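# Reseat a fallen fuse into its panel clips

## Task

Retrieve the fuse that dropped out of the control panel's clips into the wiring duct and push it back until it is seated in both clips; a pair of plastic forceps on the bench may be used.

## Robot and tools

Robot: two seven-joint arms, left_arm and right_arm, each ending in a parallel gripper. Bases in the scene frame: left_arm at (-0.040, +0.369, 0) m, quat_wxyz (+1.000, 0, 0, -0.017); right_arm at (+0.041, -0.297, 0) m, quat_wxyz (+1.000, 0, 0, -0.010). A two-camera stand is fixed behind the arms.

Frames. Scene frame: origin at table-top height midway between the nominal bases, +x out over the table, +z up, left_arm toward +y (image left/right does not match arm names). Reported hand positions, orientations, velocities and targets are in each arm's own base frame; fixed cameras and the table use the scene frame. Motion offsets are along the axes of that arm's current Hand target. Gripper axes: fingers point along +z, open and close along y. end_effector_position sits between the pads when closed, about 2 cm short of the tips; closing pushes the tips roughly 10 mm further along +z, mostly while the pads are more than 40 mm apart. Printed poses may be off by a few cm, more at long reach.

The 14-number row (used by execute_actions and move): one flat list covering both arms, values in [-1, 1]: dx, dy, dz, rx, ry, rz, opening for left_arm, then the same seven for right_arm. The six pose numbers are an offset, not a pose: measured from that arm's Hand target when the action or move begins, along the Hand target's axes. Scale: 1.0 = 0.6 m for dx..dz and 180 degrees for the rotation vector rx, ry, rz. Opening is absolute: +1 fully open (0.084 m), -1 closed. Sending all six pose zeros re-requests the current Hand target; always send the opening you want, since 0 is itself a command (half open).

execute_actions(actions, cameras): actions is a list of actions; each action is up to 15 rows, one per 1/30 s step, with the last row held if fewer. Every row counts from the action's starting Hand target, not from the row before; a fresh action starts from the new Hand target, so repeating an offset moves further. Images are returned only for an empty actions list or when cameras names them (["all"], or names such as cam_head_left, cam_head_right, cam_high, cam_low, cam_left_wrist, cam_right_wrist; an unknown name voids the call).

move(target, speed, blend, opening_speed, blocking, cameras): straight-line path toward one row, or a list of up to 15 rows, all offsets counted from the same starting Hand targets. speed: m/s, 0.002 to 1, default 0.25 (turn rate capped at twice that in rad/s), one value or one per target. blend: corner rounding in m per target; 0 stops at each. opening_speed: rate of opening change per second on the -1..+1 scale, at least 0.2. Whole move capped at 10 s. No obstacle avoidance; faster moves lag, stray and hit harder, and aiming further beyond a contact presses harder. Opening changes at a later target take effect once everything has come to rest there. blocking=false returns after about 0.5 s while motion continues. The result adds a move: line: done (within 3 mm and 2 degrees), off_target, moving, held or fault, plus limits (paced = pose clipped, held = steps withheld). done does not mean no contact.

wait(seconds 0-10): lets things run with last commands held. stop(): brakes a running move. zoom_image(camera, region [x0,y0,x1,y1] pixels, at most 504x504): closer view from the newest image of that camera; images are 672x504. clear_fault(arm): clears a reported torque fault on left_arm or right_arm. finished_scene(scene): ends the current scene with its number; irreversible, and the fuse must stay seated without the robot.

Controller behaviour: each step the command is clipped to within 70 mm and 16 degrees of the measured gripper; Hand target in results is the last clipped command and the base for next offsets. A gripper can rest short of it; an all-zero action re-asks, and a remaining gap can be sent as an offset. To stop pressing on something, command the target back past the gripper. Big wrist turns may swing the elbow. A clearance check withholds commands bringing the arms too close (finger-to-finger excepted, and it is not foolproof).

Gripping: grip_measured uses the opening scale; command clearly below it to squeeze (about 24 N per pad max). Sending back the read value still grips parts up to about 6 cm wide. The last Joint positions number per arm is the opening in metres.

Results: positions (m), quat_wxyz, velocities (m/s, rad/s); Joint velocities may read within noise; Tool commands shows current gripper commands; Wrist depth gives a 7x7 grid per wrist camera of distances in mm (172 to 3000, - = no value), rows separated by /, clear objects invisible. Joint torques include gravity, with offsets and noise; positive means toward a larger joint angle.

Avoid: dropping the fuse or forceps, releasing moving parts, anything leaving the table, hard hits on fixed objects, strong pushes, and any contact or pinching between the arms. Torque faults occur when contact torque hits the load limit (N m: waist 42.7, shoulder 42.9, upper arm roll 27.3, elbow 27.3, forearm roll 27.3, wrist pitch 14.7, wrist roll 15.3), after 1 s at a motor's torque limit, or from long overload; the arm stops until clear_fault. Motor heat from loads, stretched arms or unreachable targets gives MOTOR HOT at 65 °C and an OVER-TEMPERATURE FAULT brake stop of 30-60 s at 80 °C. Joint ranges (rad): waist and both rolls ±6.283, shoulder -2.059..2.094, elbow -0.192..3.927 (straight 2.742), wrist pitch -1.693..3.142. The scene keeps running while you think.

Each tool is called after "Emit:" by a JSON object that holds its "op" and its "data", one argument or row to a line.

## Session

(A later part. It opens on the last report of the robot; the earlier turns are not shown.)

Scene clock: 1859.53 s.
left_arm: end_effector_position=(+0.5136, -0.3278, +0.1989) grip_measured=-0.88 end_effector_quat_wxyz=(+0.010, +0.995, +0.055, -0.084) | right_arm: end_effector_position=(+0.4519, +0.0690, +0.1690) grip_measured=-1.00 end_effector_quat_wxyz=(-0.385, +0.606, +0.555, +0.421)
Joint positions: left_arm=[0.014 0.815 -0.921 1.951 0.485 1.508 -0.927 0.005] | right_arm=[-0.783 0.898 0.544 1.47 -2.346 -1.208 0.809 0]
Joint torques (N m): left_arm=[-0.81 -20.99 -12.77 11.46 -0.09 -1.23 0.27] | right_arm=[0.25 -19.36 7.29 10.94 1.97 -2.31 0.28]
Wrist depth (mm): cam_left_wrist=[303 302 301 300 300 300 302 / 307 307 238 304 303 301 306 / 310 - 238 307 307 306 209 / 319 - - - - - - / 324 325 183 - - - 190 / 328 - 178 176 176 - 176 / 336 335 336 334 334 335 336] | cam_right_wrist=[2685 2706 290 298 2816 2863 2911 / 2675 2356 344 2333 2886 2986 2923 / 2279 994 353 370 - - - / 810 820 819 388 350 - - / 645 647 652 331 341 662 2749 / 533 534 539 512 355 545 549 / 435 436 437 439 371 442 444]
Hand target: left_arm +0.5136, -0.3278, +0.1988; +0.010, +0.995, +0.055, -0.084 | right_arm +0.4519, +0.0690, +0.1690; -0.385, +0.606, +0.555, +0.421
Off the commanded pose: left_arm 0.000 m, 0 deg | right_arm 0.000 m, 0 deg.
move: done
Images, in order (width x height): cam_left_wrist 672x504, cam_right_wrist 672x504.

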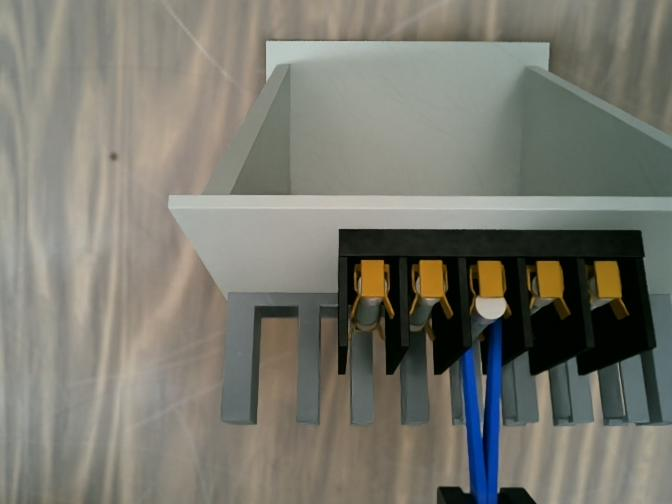

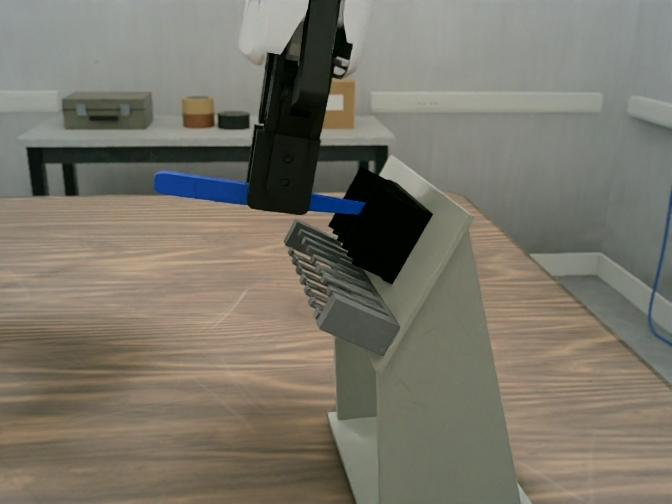

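Emit:
{"op": "move", "data": {
  "target": [
    [0,0,0,0,0,0,-0.762,0,0,0,0,0,0,-1],
    [-0.0055,0.0,-0.002,0,0,0,-0.762,0,0,0,0,0,0,-1]
  ],
  "speed": 0.02,
  "opening_speed": 0.2,
  "cameras": ["cam_left_wrist","cam_right_wrist"]
}}

Emit:
{"op": "zoom_image", "data": {
  "camera": "cam_left_wrist",
  "region": [420, 180, 560, 330]
}}

Scene clock: 1878.27 s.
left_arm: end_effector_position=(+0.5106, -0.3282, +0.2006) grip_measured=-0.78 end_effector_quat_wxyz=(+0.010, +0.995, +0.055, -0.084) | right_arm: end_effector_position=(+0.4519, +0.0690, +0.1690) grip_measured=-1.00 end_effector_quat_wxyz=(-0.385, +0.606, +0.555, +0.421)
Joint positions: left_arm=[0.02 0.806 -0.926 1.937 0.481 1.504 -0.931 0.01] | right_arm=[-0.783 0.898 0.544 1.47 -2.346 -1.208 0.809 0]
Joint torques (N m): left_arm=[0.13 -21.77 -13.49 11.38 -0.74 -1.34 -0.06] | right_arm=[0.19 -19.6 7.55 10.73 1.89 -2.38 0.31]
Wrist depth (mm): cam_left_wrist=[304 304 302 302 302 302 304 / 309 309 237 305 305 303 306 / 312 - 237 309 309 307 209 / 320 - - - - - - / 326 326 183 - - - 190 / 332 333 330 178 332 332 190 / 338 338 337 336 336 336 337] | cam_right_wrist=[2685 2675 289 307 2805 2828 2911 / 2706 2356 2397 2389 2886 2986 2923 / 2249 994 353 370 2973 - - / 815 818 819 388 350 - - / 646 647 650 331 340 662 2760 / 532 535 539 512 354 546 550 / 435 437 438 439 371 442 444]
Hand target: left_arm +0.5106, -0.3282, +0.2006; +0.010, +0.995, +0.055, -0.084 | right_arm +0.4519, +0.0690, +0.1690; -0.385, +0.606, +0.555, +0.421
Off the commanded pose: left_arm 0.000 m, 0 deg | right_arm 0.000 m, 0 deg.
move: done
Images, in order (width x height): cam_left_wrist 672x504, cam_right_wrist 672x504.

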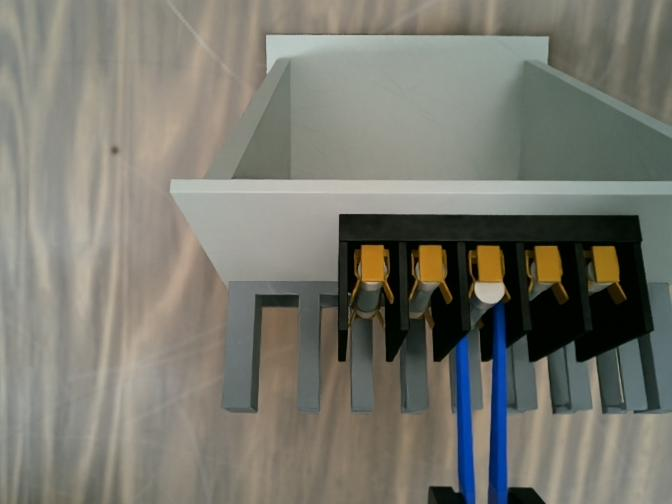

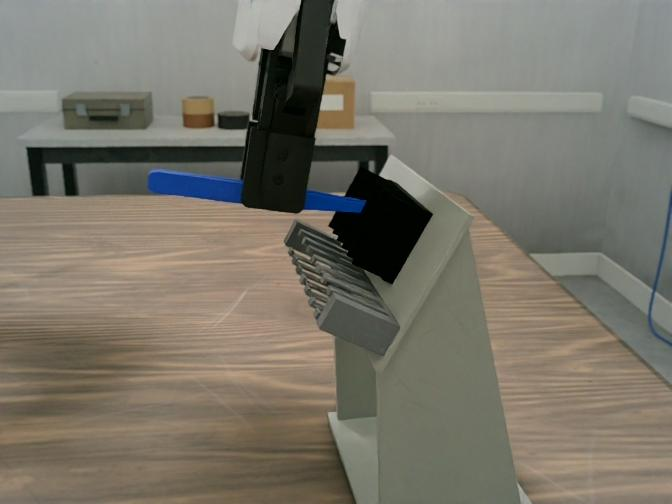

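Scaled by 3.360 from the camera's 672x504 image, which has a finer 960x720 frame.

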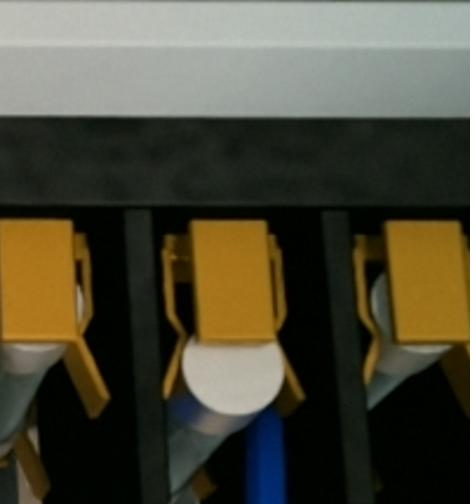

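Emit:
{"op": "move", "data": {
  "target": [
    [0,0,0,0,0,0,-0.77,0,0,0,0,0,0,-1],
    [-0.0267,0.0,-0.0097,0,0,0,-0.77,0,0,0,0,0,0,-1],
    [-0.0267,0.0,-0.0097,0,0,0,-0.92,0,0,0,0,0,0,-1]
  ],
  "speed": 0.03,
  "opening_speed": 0.4,
  "cameras": ["cam_left_wrist","cam_right_wrist"]
}}

Emit:
{"op": "zoom_image", "data": {
  "camera": "cam_left_wrist",
  "region": [420, 130, 560, 330]
}}

Emit:
{"op": "zoom_image", "data": {
  "camera": "cam_right_wrist",
  "region": [320, 160, 420, 260]
}}

Scene clock: 1900.63 s.
left_arm: end_effector_position=(+0.4958, -0.3297, +0.2090) grip_measured=-0.88 end_effector_quat_wxyz=(+0.010, +0.995, +0.055, -0.084) | right_arm: end_effector_position=(+0.4519, +0.0690, +0.1690) grip_measured=-1.00 end_effector_quat_wxyz=(-0.385, +0.606, +0.555, +0.421)
Joint positions: left_arm=[0.05 0.76 -0.949 1.872 0.46 1.491 -0.949 0.005] | right_arm=[-0.783 0.898 0.544 1.47 -2.346 -1.208 0.809 0]
Joint torques (N m): left_arm=[0.35 -20.82 -13.43 11.51 -0.46 -1.32 -0.08] | right_arm=[0.33 -19.56 7.55 10.83 2.01 -2.32 0.27]
Wrist depth (mm): cam_left_wrist=[313 311 309 308 309 307 311 / 316 - - 311 311 311 189 / 322 - - - - - - / 329 328 192 - - - 192 / 335 335 195 186 - 184 191 / 340 340 340 340 340 340 340 / 347 347 346 345 345 345 347] | cam_right_wrist=[2634 - 294 2782 2839 2851 2899 / 2685 2585 337 2439 2839 2973 2923 / 2242 988 362 2973 2999 - - / 809 818 821 388 351 - - / 644 647 652 332 340 663 2760 / 532 535 539 511 354 545 548 / 434 436 438 439 371 442 444]
Hand target: left_arm +0.4958, -0.3297, +0.2090; +0.010, +0.995, +0.055, -0.084 | right_arm +0.4519, +0.0690, +0.1690; -0.385, +0.606, +0.555, +0.421
Off the commanded pose: left_arm 0.000 m, 0 deg | right_arm 0.000 m, 0 deg.
move: done
Images, in order (width x height): cam_left_wrist 672x504, cam_right_wrist 672x504.

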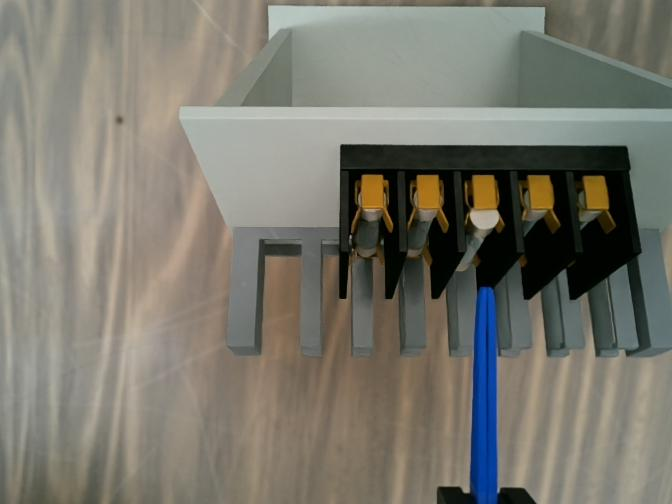

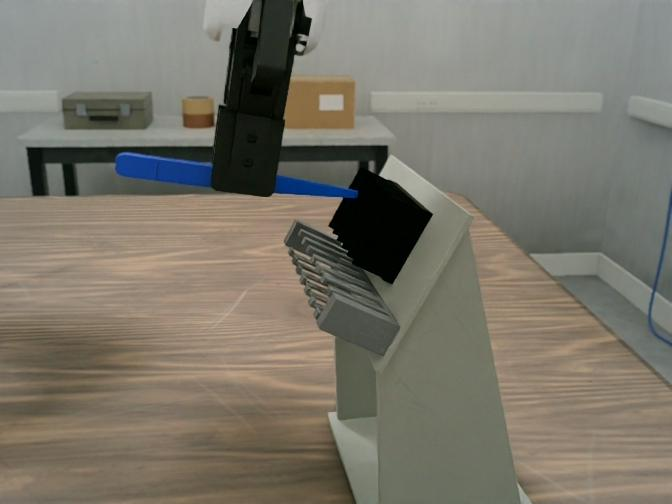

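Scaled by 2.520 from the camera's 672x504 image, which has a finer 960x720 frame.

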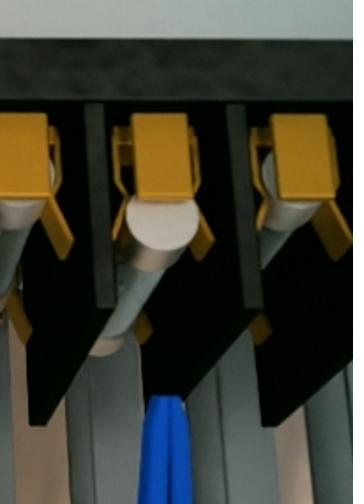

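Scaled by 5.040 from the camera's 672x504 image, which has a finer 960x720 frame.

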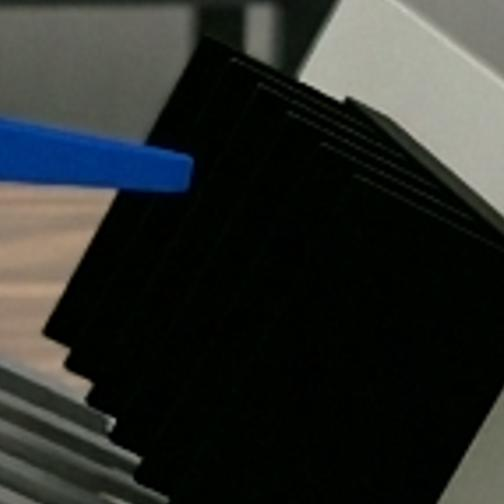

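Emit:
{"op": "move", "data": {
  "target": [
    [0.006,0.0,0.0128,0,0,0,-0.92,0,0,0,0,0,0,-1],
    [0.0108,0.0,0.0145,0,0,0,-0.92,0,0,0,0,0,0,-1]
  ],
  "speed": 0.03,
  "cameras": ["cam_left_wrist","cam_right_wrist"]
}}

Emit:
{"op": "zoom_image", "data": {
  "camera": "cam_left_wrist",
  "region": [420, 130, 560, 330]
}}

Emit:
{"op": "zoom_image", "data": {
  "camera": "cam_right_wrist",
  "region": [320, 160, 420, 260]
}}

Scene clock: 1915.93 s.
left_arm: end_effector_position=(+0.5007, -0.3293, +0.1993) grip_measured=-0.88 end_effector_quat_wxyz=(+0.010, +0.995, +0.055, -0.083) | right_arm: end_effector_position=(+0.4519, +0.0690, +0.1690) grip_measured=-1.00 end_effector_quat_wxyz=(-0.385, +0.606, +0.555, +0.421)
Joint positions: left_arm=[0.044 0.779 -0.939 1.877 0.47 1.478 -0.945 0.005] | right_arm=[-0.783 0.898 0.544 1.47 -2.346 -1.208 0.809 0]
Joint torques (N m): left_arm=[-0.49 -20.37 -13.02 11.75 -0.05 -1.13 0.11] | right_arm=[0.14 -19.66 7.45 10.93 1.97 -2.29 0.08]
Wrist depth (mm): cam_left_wrist=[303 304 300 300 300 300 301 / 306 - 189 304 303 302 189 / 315 - - - - - - / 320 - 181 - - - 184 / 325 - 180 176 - - 178 / 330 329 329 330 329 329 329 / 337 337 337 335 335 336 336] | cam_right_wrist=[2654 - 287 2771 2816 2874 2899 / 2675 2348 2279 2439 2863 - 2935 / 2257 994 352 371 2948 - - / 816 818 825 388 350 - - / 645 647 650 332 340 663 2782 / 533 535 538 512 354 545 549 / 434 436 438 438 370 442 444]
Hand target: left_arm +0.5008, -0.3293, +0.1993; +0.010, +0.995, +0.055, -0.084 | right_arm +0.4519, +0.0690, +0.1690; -0.385, +0.606, +0.555, +0.421
Off the commanded pose: left_arm 0.000 m, 0 deg | right_arm 0.000 m, 0 deg.
move: done
Images, in order (width x height): cam_left_wrist 672x504, cam_right_wrist 672x504.

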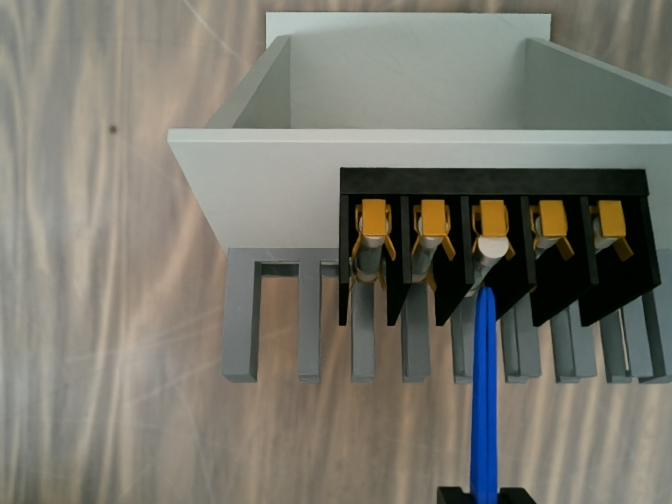

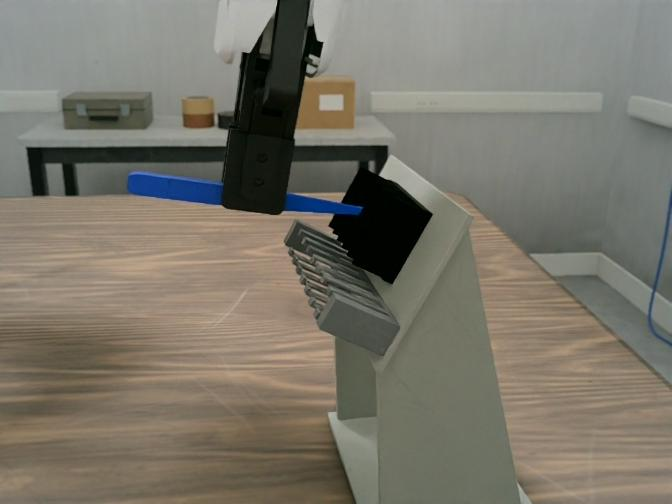

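Scaled by 2.520 from the camera's 672x504 image, which has a finer 960x720 frame.

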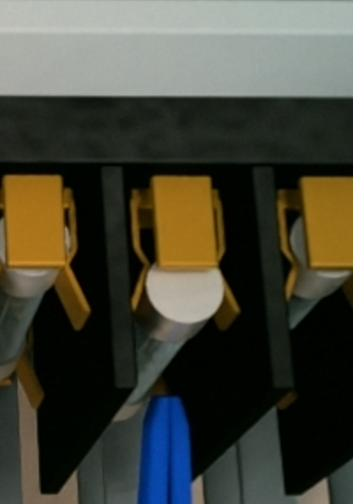

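Scaled by 5.040 from the camera's 672x504 image, which has a finer 960x720 frame.

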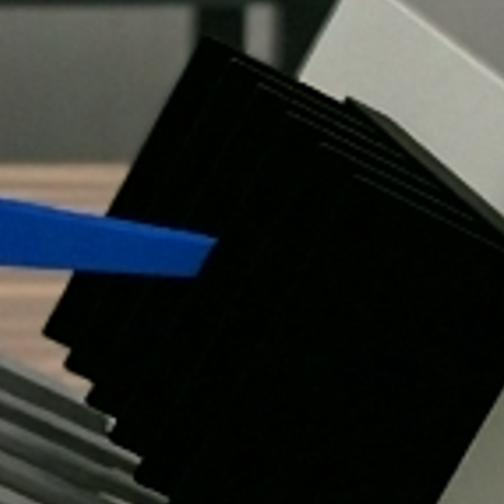

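Emit:
{"op": "move", "data": {
  "target": [0.0047,0.0,0.0017,0,0,0,-0.92,0,0,0,0,0,0,-1],
  "speed": 0.02,
  "cameras": ["cam_left_wrist"]
}}

Emit:
{"op": "zoom_image", "data": {
  "camera": "cam_left_wrist",
  "region": [420, 180, 560, 330]
}}

Scene clock: 1938.40 s.
left_arm: end_effector_position=(+0.5032, -0.3291, +0.1979) grip_measured=-0.88 end_effector_quat_wxyz=(+0.010, +0.995, +0.055, -0.084) | right_arm: end_effector_position=(+0.4519, +0.0690, +0.1690) grip_measured=-1.00 end_effector_quat_wxyz=(-0.385, +0.606, +0.555, +0.421)
Joint positions: left_arm=[0.039 0.787 -0.935 1.888 0.474 1.481 -0.942 0.005] | right_arm=[-0.783 0.898 0.544 1.47 -2.346 -1.208 0.809 0]
Joint torques (N m): left_arm=[2.77 -20 -9.73 13.5 1.47 -2.17 0.2] | right_arm=[0.22 -19.55 7.48 10.74 2.01 -2.28 0.12]
Wrist depth (mm): cam_left_wrist=[302 301 298 299 298 298 300 / 307 - 191 302 302 301 209 / - - - - - - - / 317 - - - - - 181 / 323 - 177 175 - - 177 / 328 328 328 329 328 328 327 / 335 335 335 334 333 332 334] | cam_right_wrist=[2624 - 288 2760 2839 2874 2863 / 2685 2325 2242 2431 2948 2973 2911 / 2257 988 352 371 - - - / 815 817 820 388 350 - - / 644 650 651 332 341 662 2805 / 532 536 537 511 355 545 549 / 434 437 437 438 371 442 444]
Hand target: left_arm +0.5034, -0.3290, +0.1979; +0.010, +0.995, +0.055, -0.084 | right_arm +0.4519, +0.0690, +0.1690; -0.385, +0.606, +0.555, +0.421
Off the commanded pose: left_arm 0.000 m, 0 deg | right_arm 0.000 m, 0 deg.
move: done
Images, in order (width x height): cam_left_wrist 672x504.

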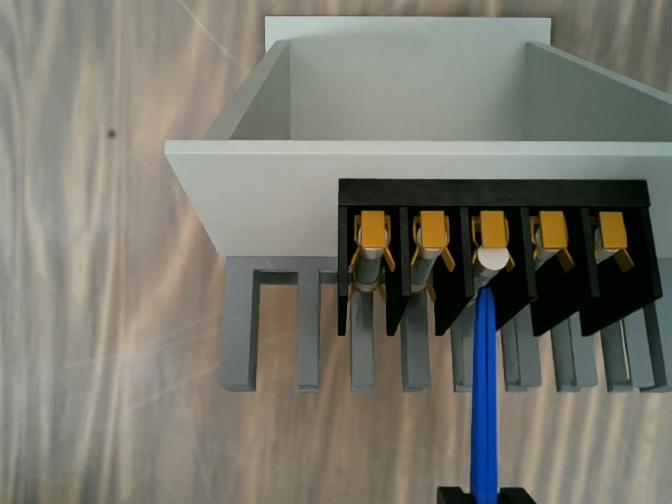

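Scaled by 3.360 from the camera's 672x504 image, which has a finer 960x720 frame.

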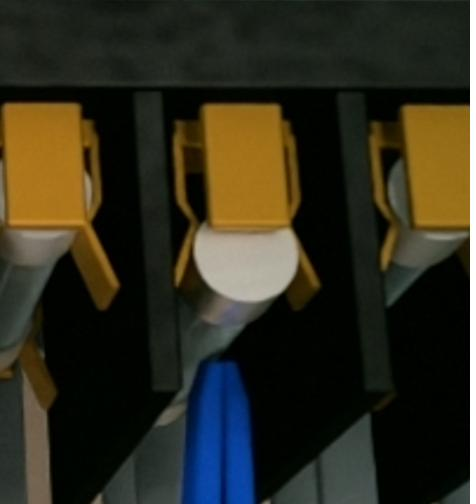

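Emit:
{"op": "move", "data": {
  "target": [0.0031,0.0,0.0011,0,0,0,-0.95,0,0,0,0,0,0,-1],
  "speed": 0.02,
  "cameras": ["cam_left_wrist"]
}}

Emit:
{"op": "zoom_image", "data": {
  "camera": "cam_left_wrist",
  "region": [420, 180, 560, 330]
}}

Scene clock: 1943.97 s.
left_arm: end_effector_position=(+0.5051, -0.3288, +0.1969) grip_measured=-0.88 end_effector_quat_wxyz=(+0.010, +0.995, +0.055, -0.083) | right_arm: end_effector_position=(+0.4519, +0.0690, +0.1690) grip_measured=-1.00 end_effector_quat_wxyz=(-0.385, +0.606, +0.555, +0.421)
Joint positions: left_arm=[0.035 0.792 -0.932 1.896 0.476 1.482 -0.94 0.005] | right_arm=[-0.783 0.898 0.544 1.47 -2.346 -1.208 0.809 0]
Joint torques (N m): left_arm=[-0.23 -20.23 -12.58 11.52 -0.12 -0.68 0.14] | right_arm=[0.32 -19.46 7.45 10.84 1.94 -2.28 0.21]
Wrist depth (mm): cam_left_wrist=[301 301 300 298 298 298 301 / 305 - 236 301 301 300 210 / - - - 304 304 304 - / 316 - 172 - - - - / 322 - 179 - - - 178 / 327 329 329 172 329 329 188 / 335 334 334 333 332 331 334] | cam_right_wrist=[2644 - 291 303 2828 2874 2911 / 2696 2364 2242 2422 2948 2960 2960 / 2264 990 354 370 - - - / 812 820 821 388 350 - - / 644 650 650 332 340 662 2760 / 532 535 537 511 355 545 548 / 435 435 437 438 371 442 444]
Hand target: left_arm +0.5051, -0.3288, +0.1969; +0.010, +0.995, +0.055, -0.084 | right_arm +0.4519, +0.0690, +0.1690; -0.385, +0.606, +0.555, +0.421
Off the commanded pose: left_arm 0.000 m, 0 deg | right_arm 0.000 m, 0 deg.
move: done
Images, in order (width x height): cam_left_wrist 672x504.

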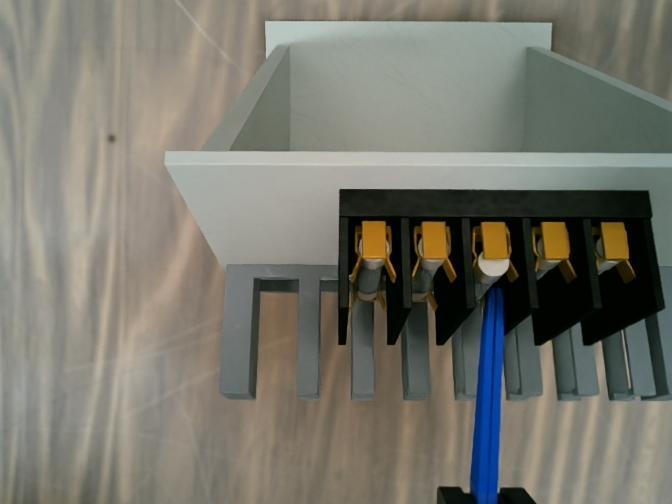

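Scaled by 3.360 from the camera's 672x504 image, which has a finer 960x720 frame.

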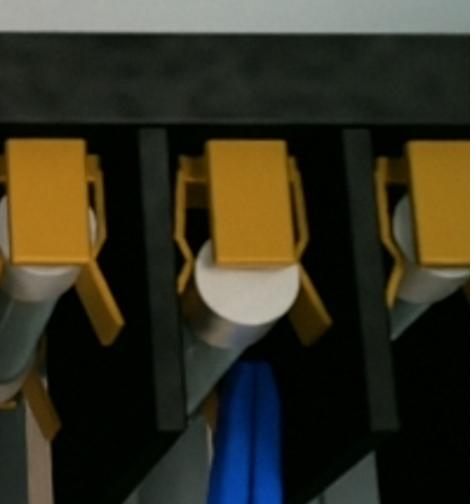

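Emit:
{"op": "move", "data": {
  "target": [
    [-0.0117,0.0,-0.0043,0,0,0,-0.92,0,0,0,0,0,0,-1],
    [-0.06,0.0,-0.022,0,0,0,-0.92,0,0,0,0,0,0,-1]
  ],
  "speed": [0.015,0.05],
  "cameras": ["cam_left_wrist","cam_right_wrist"]
}}

Emit:
{"op": "zoom_image", "data": {
  "camera": "cam_left_wrist",
  "region": [400, 80, 560, 330]
}}

Scene clock: 2003.10 s.
left_arm: end_effector_position=(+0.4720, -0.3323, +0.2159) grip_measured=-0.88 end_effector_quat_wxyz=(+0.010, +0.995, +0.055, -0.084) | right_arm: end_effector_position=(+0.4519, +0.0690, +0.1690) grip_measured=-1.00 end_effector_quat_wxyz=(-0.385, +0.606, +0.555, +0.421)
Joint positions: left_arm=[0.099 0.692 -0.987 1.764 0.426 1.457 -0.977 0.005] | right_arm=[-0.783 0.898 0.544 1.47 -2.346 -1.208 0.809 0]
Joint torques (N m): left_arm=[0.38 -19.33 -13.4 11.56 -0.63 -1.22 -0.08] | right_arm=[0.16 -19.65 7.38 10.95 1.95 -2.26 0.16]
Wrist depth (mm): cam_left_wrist=[320 - - - - - - / 324 - 186 - - - 185 / 330 330 193 - - 189 193 / 335 335 193 187 187 187 196 / 341 342 342 341 339 340 341 / 348 348 348 348 347 347 347 / 355 354 354 353 352 352 355] | cam_right_wrist=[2675 312 2717 2782 2851 2828 2899 / 2696 2206 2389 2414 2911 2973 2911 / 2257 987 1003 2973 2986 - - / 810 820 823 387 349 - - / 644 647 650 332 341 664 2749 / 532 536 537 511 354 545 548 / 434 435 437 437 371 443 445]
Hand target: left_arm +0.4720, -0.3323, +0.2159; +0.010, +0.995, +0.055, -0.084 | right_arm +0.4519, +0.0690, +0.1690; -0.385, +0.606, +0.555, +0.421
Off the commanded pose: left_arm 0.000 m, 0 deg | right_arm 0.000 m, 0 deg.
move: done
Images, in order (width x height): cam_left_wrist 672x504, cam_right_wrist 672x504.

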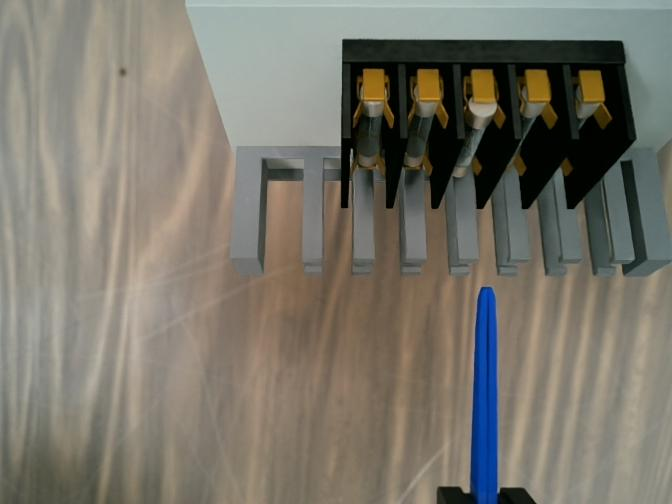

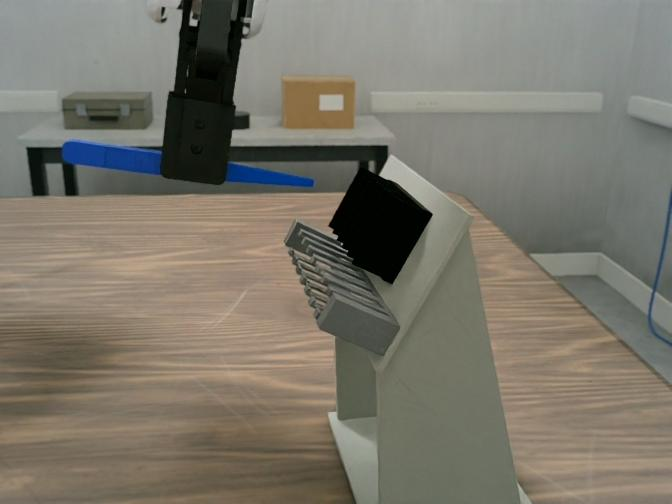

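Scaled by 2.016 from the camera's 672x504 image, which has a finer 960x720 frame.

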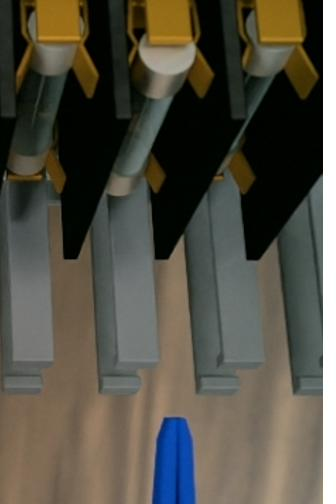

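Emit:
{"op": "move", "data": {
  "target": [
    [-0.0633,-0.0937,-0.0138,0,0,0,-0.92,0,0,0,0,0,0,-1],
    [0.007,-0.562,0.1888,0.0036,0.0535,0.0017,-0.92,0,0,0,0,0,0,-1],
    [0.0287,-0.5633,0.3162,0.0036,0.0535,0.0017,-0.92,0,0,0,0,0,0,-1],
    [0.0287,-0.5633,0.3162,0.0036,0.0535,0.0017,-0.3,0,0,0,0,0,0,-1]
  ],
  "speed": [0.2,0.25,0.06,0.06],
  "blend": [0.02,0.01,0,0],
  "opening_speed": 0.6,
  "cameras": ["cam_left_wrist","cam_low","cam_right_wrist"]
}}

Scene clock: 2027.67 s.
left_arm: end_effector_position=(+0.4201, +0.0001, +0.0227) grip_measured=-0.32 end_effector_quat_wxyz=(+0.000, +0.999, +0.052, +0.000) | right_arm: end_effector_position=(+0.4519, +0.0690, +0.1690) grip_measured=-1.00 end_effector_quat_wxyz=(-0.385, +0.606, +0.555, +0.421)
Joint positions: left_arm=[0.89 0.351 -0.848 0.731 0.515 0.553 -0.48 0.03] | right_arm=[-0.783 0.898 0.544 1.47 -2.346 -1.208 0.809 0]
Joint torques (N m): left_arm=[-0.57 -10.52 -6.02 10.02 0.25 -1.46 -0.03] | right_arm=[-0.01 -19.67 7.49 10.8 2.08 -2.33 0.29]
Wrist depth (mm): cam_left_wrist=[- - - - - - - / - - - - - - - / - - - - - - - / - - - - - - - / - - - - - - - / - - - - - - - / - - - - - - -] | cam_right_wrist=[595 615 2760 2805 2828 2839 2886 / 2696 632 2381 2414 2948 2986 2935 / 2228 647 2911 2986 - - - / 813 755 821 388 350 - - / 643 649 650 332 341 663 2749 / 534 536 537 510 355 545 548 / 435 437 437 439 371 443 444]
Hand target: left_arm +0.4201, +0.0001, +0.0227; +0.000, +0.999, +0.052, +0.000 | right_arm +0.4519, +0.0690, +0.1690; -0.385, +0.606, +0.555, +0.421
Off the commanded pose: left_arm 0.000 m, 0 deg | right_arm 0.000 m, 0 deg.
move: done
Images, in order (width x height): cam_low 672x504, cam_left_wrist 672x504, cam_right_wrist 672x504.

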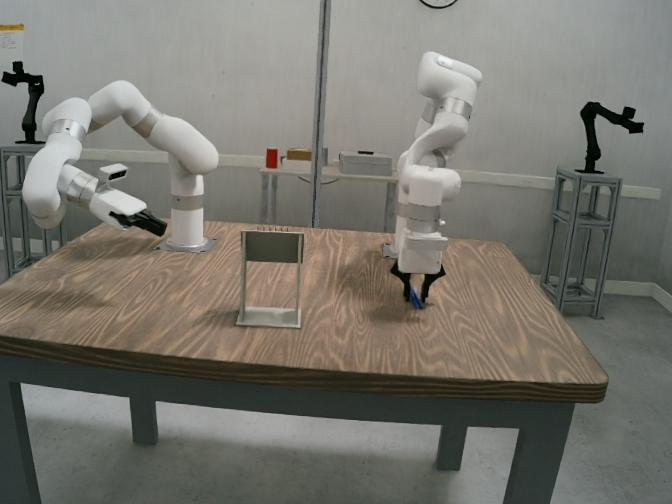

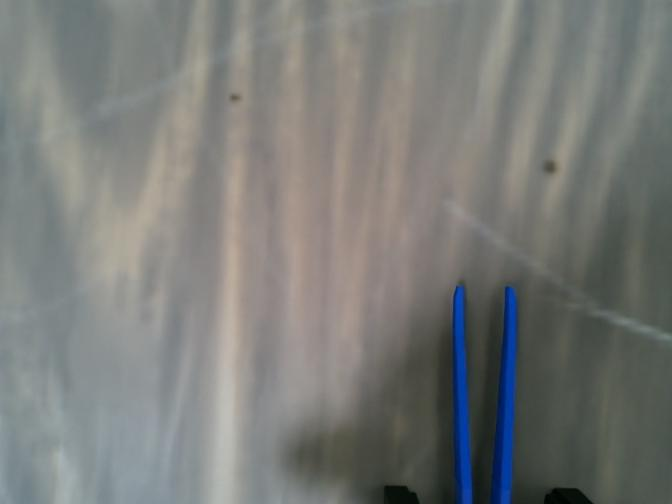

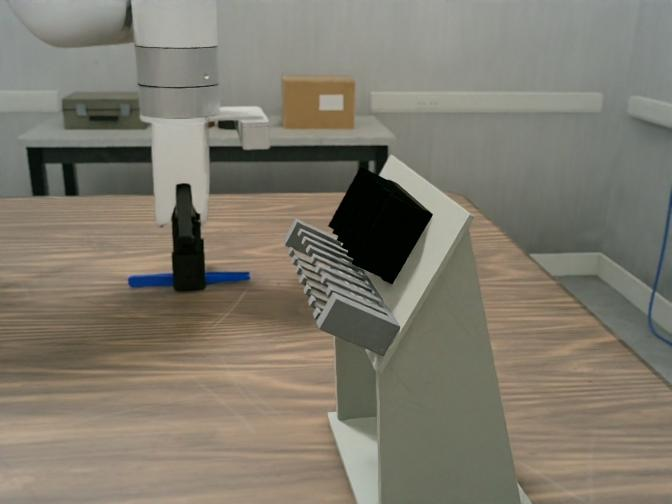

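Emit:
{"op": "move", "data": {
  "target": [
    [0,0,-0.1622,0,0,0,-0.02,0,0,0,0,0,0,-1],
    [-0.0183,0.3332,-0.3205,-0.0029,0.1683,-0.0029,-0.02,0,0,0,0,0,0,-1],
    [0.0693,0.5182,-0.32,-0.0029,0.1683,-0.0029,-0.02,0,0,0,0,0,0,-1]
  ],
  "speed": [0.12,0.25,0.15],
  "blend": [0.01,0.02,0],
  "cameras": ["cam_left_wrist","cam_right_wrist"]
}}

Emit:
{"op": "zoom_image", "data": {
  "camera": "cam_left_wrist",
  "region": [340, 254, 672, 504]
}}

Scene clock: 2107.10 s.
left_arm: end_effector_position=(+0.4939, -0.3050, +0.2144) grip_measured=-0.03 end_effector_quat_wxyz=(-0.010, +0.964, +0.055, +0.261) | right_arm: end_effector_position=(+0.4519, +0.0690, +0.1690) grip_measured=-1.00 end_effector_quat_wxyz=(-0.385, +0.606, +0.555, +0.421)
Joint positions: left_arm=[1.23 -0.568 -1.753 1.081 -0.372 0.576 -0.514 0.043] | right_arm=[-0.783 0.898 0.544 1.47 -2.346 -1.208 0.809 0]
Joint torques (N m): left_arm=[0.58 8.73 14.1 12.15 -0.29 -1.83 0] | right_arm=[0.16 -19.51 7.36 10.85 2.04 -2.19 0.23]
Wrist depth (mm): cam_left_wrist=[1785 1790 1809 1785 1790 1763 1781 / 483 483 483 1638 1653 1645 1645 / 451 453 453 455 457 456 458 / 418 420 428 420 421 422 423 / 395 396 397 216 204 204 205 / 369 370 370 229 217 209 210 / 351 352 353 220 221 219 222] | cam_right_wrist=[- 298 2738 2793 2816 2828 2886 / 2664 - 347 2422 2886 2960 2935 / 2257 2851 1004 2973 2973 - - / 810 820 819 387 350 - - / 645 649 652 332 341 662 2760 / 532 535 538 511 355 543 550 / 434 436 437 439 371 443 445]
Hand target: left_arm +0.4939, -0.3050, +0.2144; -0.010, +0.964, +0.055, +0.261 | right_arm +0.4519, +0.0690, +0.1690; -0.385, +0.606, +0.555, +0.421
Off the commanded pose: left_arm 0.000 m, 0 deg | right_arm 0.000 m, 0 deg.
move: done
Images, in order (width x height): cam_left_wrist 672x504, cam_right_wrist 672x504.

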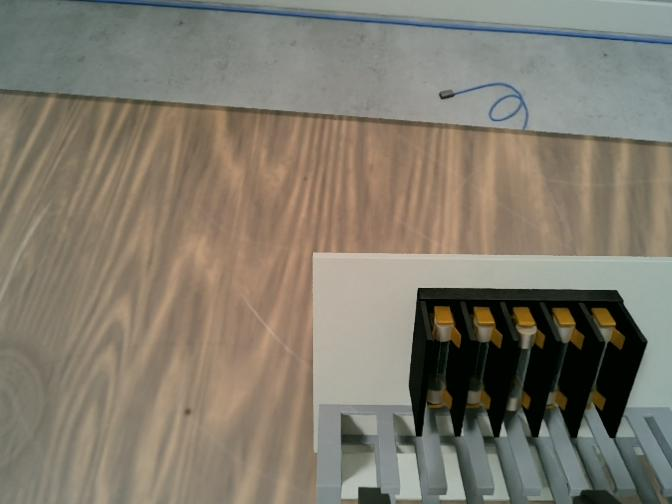

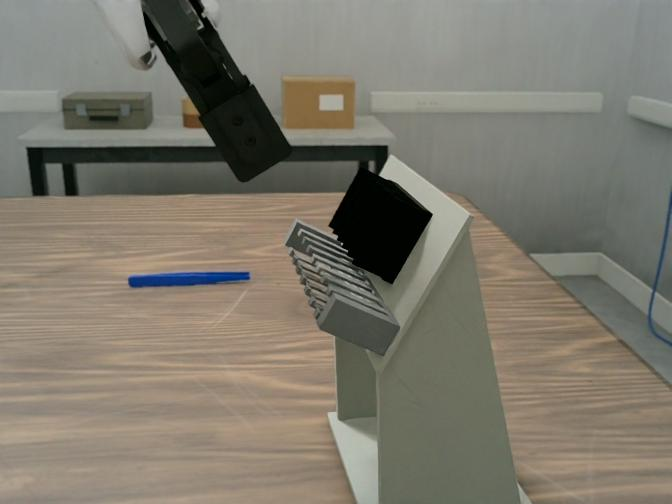

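Scaled by 1.518 from the camera's 672x504 image, which has a finer 960x720 frame.

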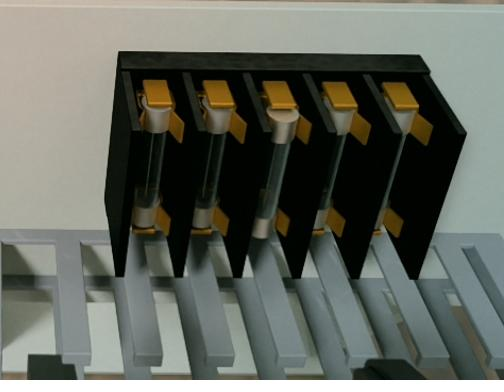

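Emit:
{"op": "move", "data": {
  "target": [0.0229,-0.0018,0.056,0,0,0,-0.02,0,0,0,0,0,0,-1],
  "speed": 0.08,
  "cameras": ["cam_left_wrist","cam_right_wrist"]
}}

Emit:
{"op": "zoom_image", "data": {
  "camera": "cam_left_wrist",
  "region": [430, 354, 672, 504]
}}

Emit:
{"op": "zoom_image", "data": {
  "camera": "cam_right_wrist",
  "region": [290, 130, 420, 260]
}}

Scene clock: 2131.87 s.
left_arm: end_effector_position=(+0.5225, -0.3010, +0.1923) grip_measured=-0.03 end_effector_quat_wxyz=(-0.010, +0.964, +0.055, +0.261) | right_arm: end_effector_position=(+0.4519, +0.0690, +0.1690) grip_measured=-1.00 end_effector_quat_wxyz=(-0.385, +0.606, +0.555, +0.421)
Joint positions: left_arm=[1.413 -0.607 -1.899 1.138 -0.428 0.533 -0.458 0.043] | right_arm=[-0.783 0.898 0.544 1.47 -2.346 -1.208 0.809 0]
Joint torques (N m): left_arm=[0.17 11.53 14.45 11.79 -0.48 -2.11 0.32] | right_arm=[-0.05 -19.41 7.45 10.96 2.09 -2.13 0.22]
Wrist depth (mm): cam_left_wrist=[1758 1776 1776 1795 1772 1736 1736 / 452 453 1619 1619 1622 1611 1630 / 424 425 426 428 419 428 430 / 392 394 395 394 396 397 397 / 371 372 380 381 382 381 382 / 347 347 - 182 182 - - / 330 331 - 195 195 180 176] | cam_right_wrist=[- 307 2727 2760 2828 2874 2923 / 2685 2206 341 2422 2874 2973 2923 / 2242 2839 362 368 2960 - - / 814 821 822 388 350 - - / 644 648 649 332 341 661 2749 / 533 536 537 511 355 546 548 / 434 437 439 439 370 442 443]
Hand target: left_arm +0.5225, -0.3009, +0.1923; -0.010, +0.964, +0.055, +0.261 | right_arm +0.4519, +0.0690, +0.1690; -0.385, +0.606, +0.555, +0.421
Off the commanded pose: left_arm 0.000 m, 0 deg | right_arm 0.000 m, 0 deg.
move: done
Images, in order (width x height): cam_left_wrist 672x504, cam_right_wrist 672x504.

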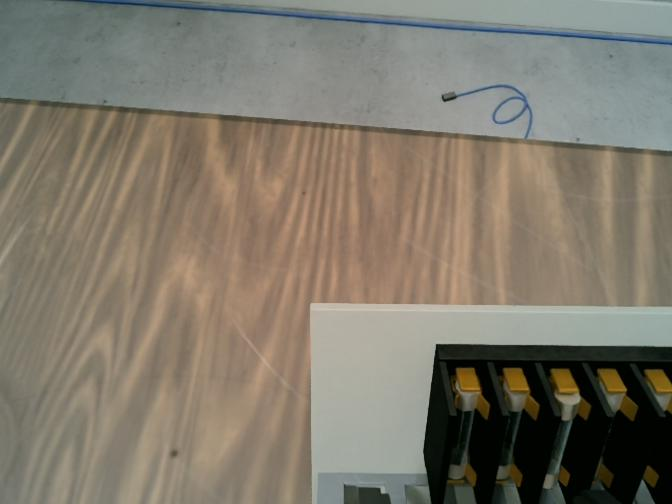

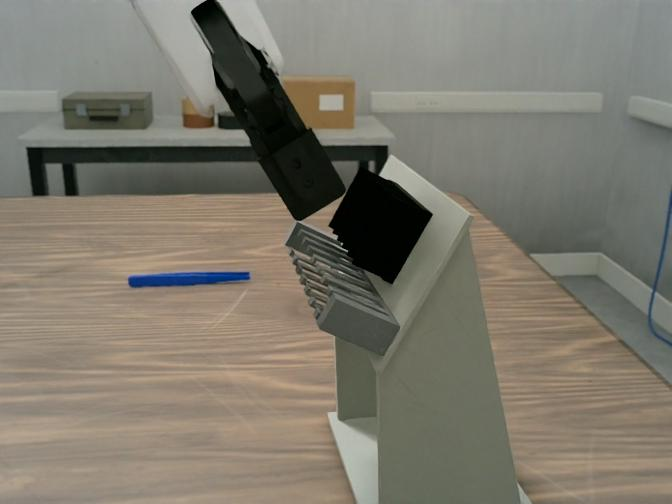

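Scaled by 2.083 from the camera's 672x504 image, which has a finer 960x720 frame.

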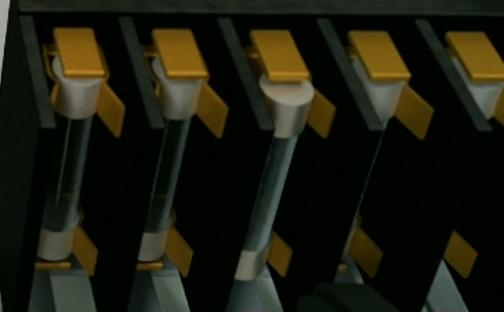

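Scaled by 3.877 from the camera's 672x504 image, which has a finer 960x720 frame.

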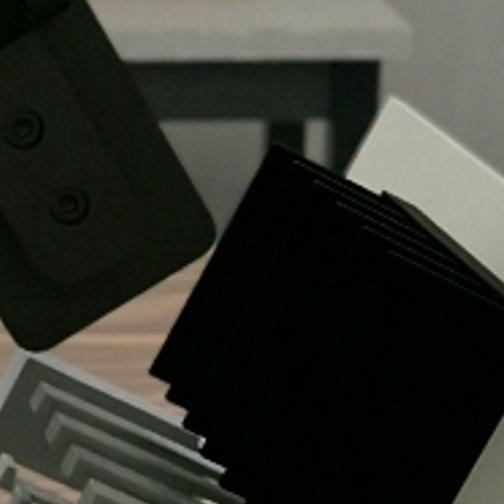

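Emit:
{"op": "zoom_image", "data": {
  "camera": "cam_left_wrist",
  "region": [540, 454, 672, 504]
}}

Emit:
{"op": "zoom_image", "data": {
  "camera": "cam_left_wrist",
  "region": [320, 454, 452, 504]
}}

Scaled by 3.818 from the camera's 672x504 image, which has a finer 960x720 frame.

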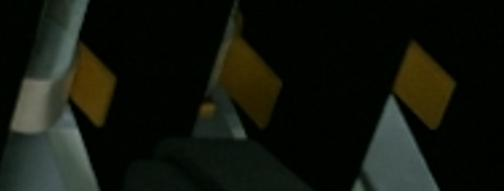

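Scaled by 3.818 from the camera's 672x504 image, which has a finer 960x720 frame.

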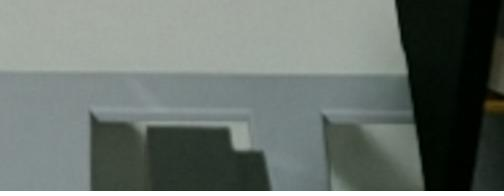

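Emit:
{"op": "move", "data": {
  "target": [0.0036,-0.0017,0.0172,0,0,0,-0.02,0,0,0,0,0,0,-1],
  "speed": 0.05,
  "cameras": ["cam_left_wrist","cam_right_wrist"]
}}

Emit:
{"op": "zoom_image", "data": {
  "camera": "cam_left_wrist",
  "region": [512, 404, 672, 504]
}}

Emit:
{"op": "zoom_image", "data": {
  "camera": "cam_right_wrist",
  "region": [290, 150, 400, 260]
}}

Scene clock: 2185.77 s.
left_arm: end_effector_position=(+0.5294, -0.2992, +0.1845) grip_measured=-0.03 end_effector_quat_wxyz=(-0.010, +0.964, +0.055, +0.261) | right_arm: end_effector_position=(+0.4519, +0.0690, +0.1690) grip_measured=-1.00 end_effector_quat_wxyz=(-0.385, +0.606, +0.555, +0.421)
Joint positions: left_arm=[1.458 -0.62 -1.937 1.15 -0.444 0.518 -0.442 0.043] | right_arm=[-0.783 0.898 0.544 1.47 -2.346 -1.208 0.809 0]
Joint torques (N m): left_arm=[0.61 12.22 14.29 11.77 -0.36 -2.18 0.29] | right_arm=[0.05 -19.42 7.25 10.9 2.21 -2.28 0.16]
Wrist depth (mm): cam_left_wrist=[1749 1758 1749 1785 1749 1736 1728 / 442 445 1600 1611 1615 1634 1619 / 415 415 416 419 410 418 420 / 384 385 384 387 387 388 388 / 363 363 371 372 372 372 374 / 339 340 - 173 - - - / 323 323 - 181 181 - -] | cam_right_wrist=[- 309 317 2793 2863 2863 2899 / 2664 - 324 2405 2923 2960 2923 / 2257 2863 363 370 - - - / 813 820 823 373 350 - - / 644 650 651 332 341 664 2771 / 532 536 537 510 354 545 551 / 435 437 438 438 371 442 444]
Hand target: left_arm +0.5294, -0.2992, +0.1845; -0.010, +0.964, +0.055, +0.261 | right_arm +0.4519, +0.0690, +0.1690; -0.385, +0.606, +0.555, +0.421
Off the commanded pose: left_arm 0.000 m, 0 deg | right_arm 0.000 m, 0 deg.
move: done
Images, in order (width x height): cam_left_wrist 672x504, cam_right_wrist 672x504.

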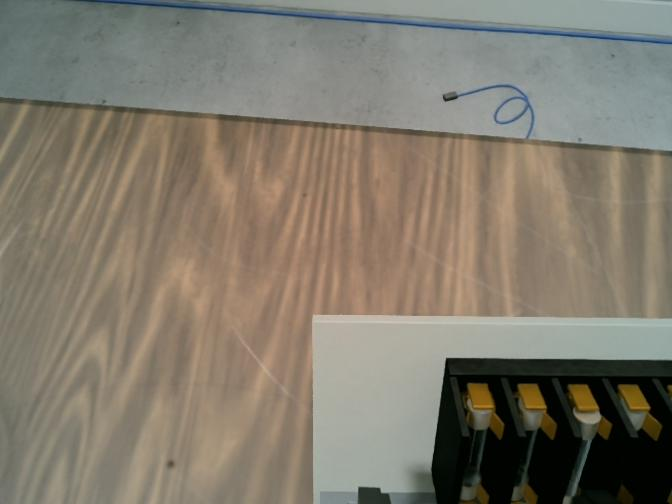

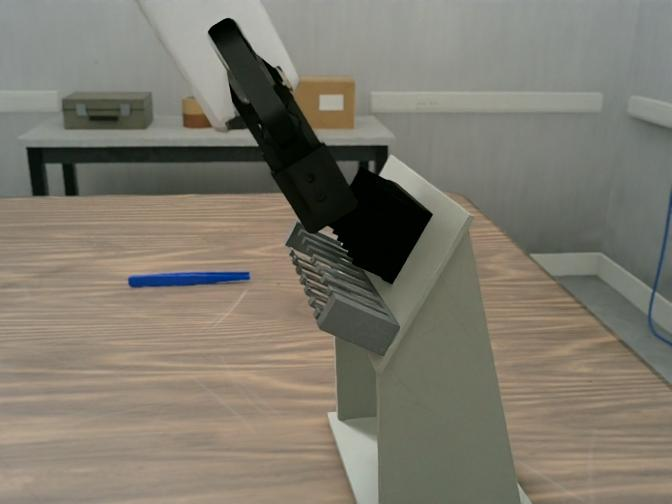

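Scaled by 3.150 from the camera's 672x504 image, which has a finer 960x720 frame.

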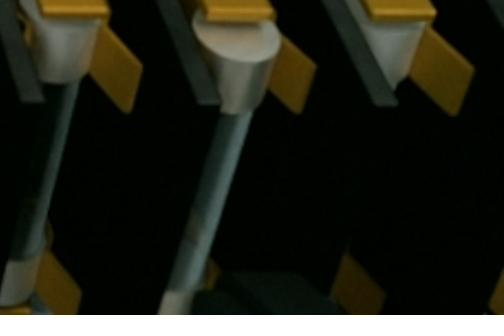

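Scaled by 4.582 from the camera's 672x504 image, which has a finer 960x720 frame.

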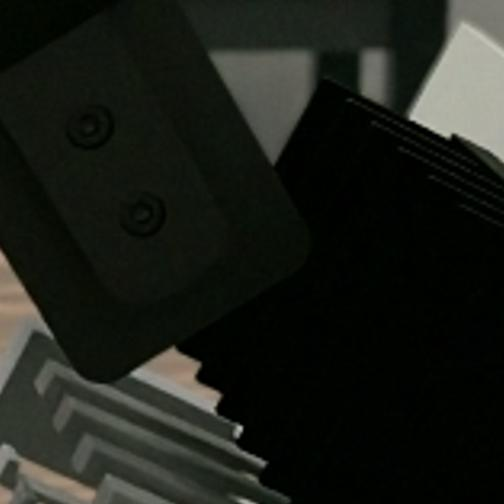

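Emit:
{"op": "move", "data": {
  "target": [0.0017,0.0017,0.0029,0,0,0,-0.02,0,0,0,0,0,0,-1],
  "speed": 0.02,
  "cameras": ["cam_left_wrist","cam_right_wrist"]
}}

Emit:
{"op": "zoom_image", "data": {
  "camera": "cam_left_wrist",
  "region": [542, 434, 672, 504]
}}

Scene clock: 2215.23 s.
left_arm: end_effector_position=(+0.5312, -0.3000, +0.1835) grip_measured=-0.03 end_effector_quat_wxyz=(-0.010, +0.964, +0.055, +0.261) | right_arm: end_effector_position=(+0.4519, +0.0690, +0.1690) grip_measured=-1.00 end_effector_quat_wxyz=(-0.385, +0.606, +0.555, +0.421)
Joint positions: left_arm=[1.469 -0.624 -1.946 1.158 -0.448 0.518 -0.441 0.043] | right_arm=[-0.783 0.898 0.544 1.47 -2.346 -1.208 0.809 0]
Joint torques (N m): left_arm=[0.64 12.07 14.72 11.79 -0.13 -1.77 0.17] | right_arm=[0.12 -19.69 7.3 10.91 2.07 -2.28 0.2]
Wrist depth (mm): cam_left_wrist=[1749 1767 1772 1758 1741 1723 1728 / 442 440 1611 1600 1611 1611 1615 / 414 416 416 416 409 417 418 / 383 384 384 384 386 387 388 / 362 362 370 370 372 372 373 / 339 338 - - - - - / 321 322 - 178 182 - -] | cam_right_wrist=[2675 308 317 2793 2793 2874 2874 / 2675 - 330 2431 2899 2973 2948 / 2271 2886 362 364 - - - / 811 819 824 373 350 - - / 644 650 651 332 341 663 2738 / 534 537 537 512 354 545 550 / 435 437 438 438 370 442 444]
Hand target: left_arm +0.5313, -0.3000, +0.1835; -0.010, +0.964, +0.055, +0.261 | right_arm +0.4519, +0.0690, +0.1690; -0.385, +0.606, +0.555, +0.421
Off the commanded pose: left_arm 0.000 m, 0 deg | right_arm 0.000 m, 0 deg.
move: done
Images, in order (width x height): cam_left_wrist 672x504, cam_right_wrist 672x504.

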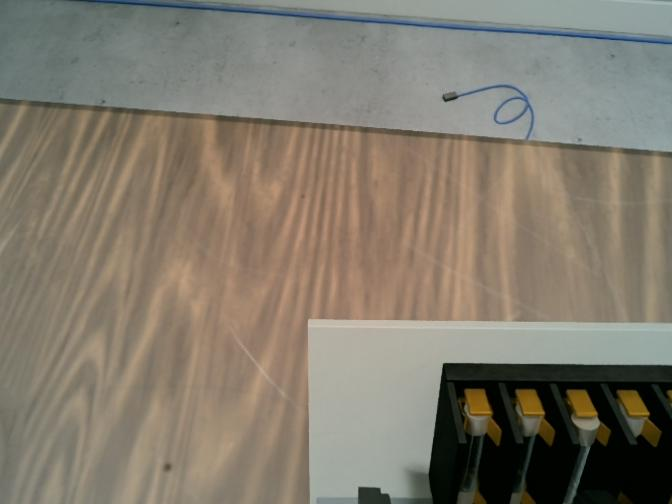

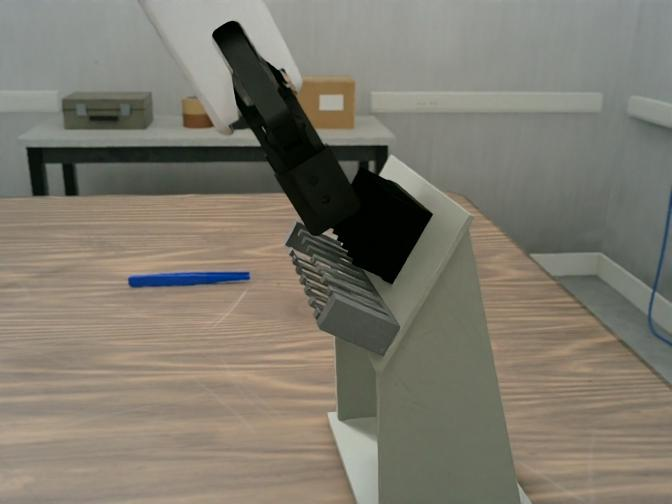

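Scaled by 3.877 from the camera's 672x504 image, which has a finer 960x720 frame.

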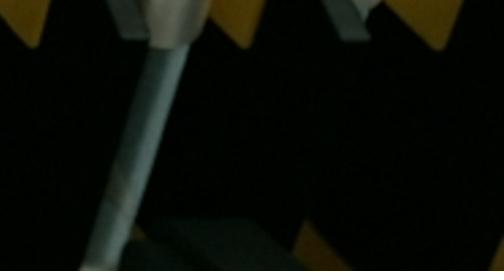

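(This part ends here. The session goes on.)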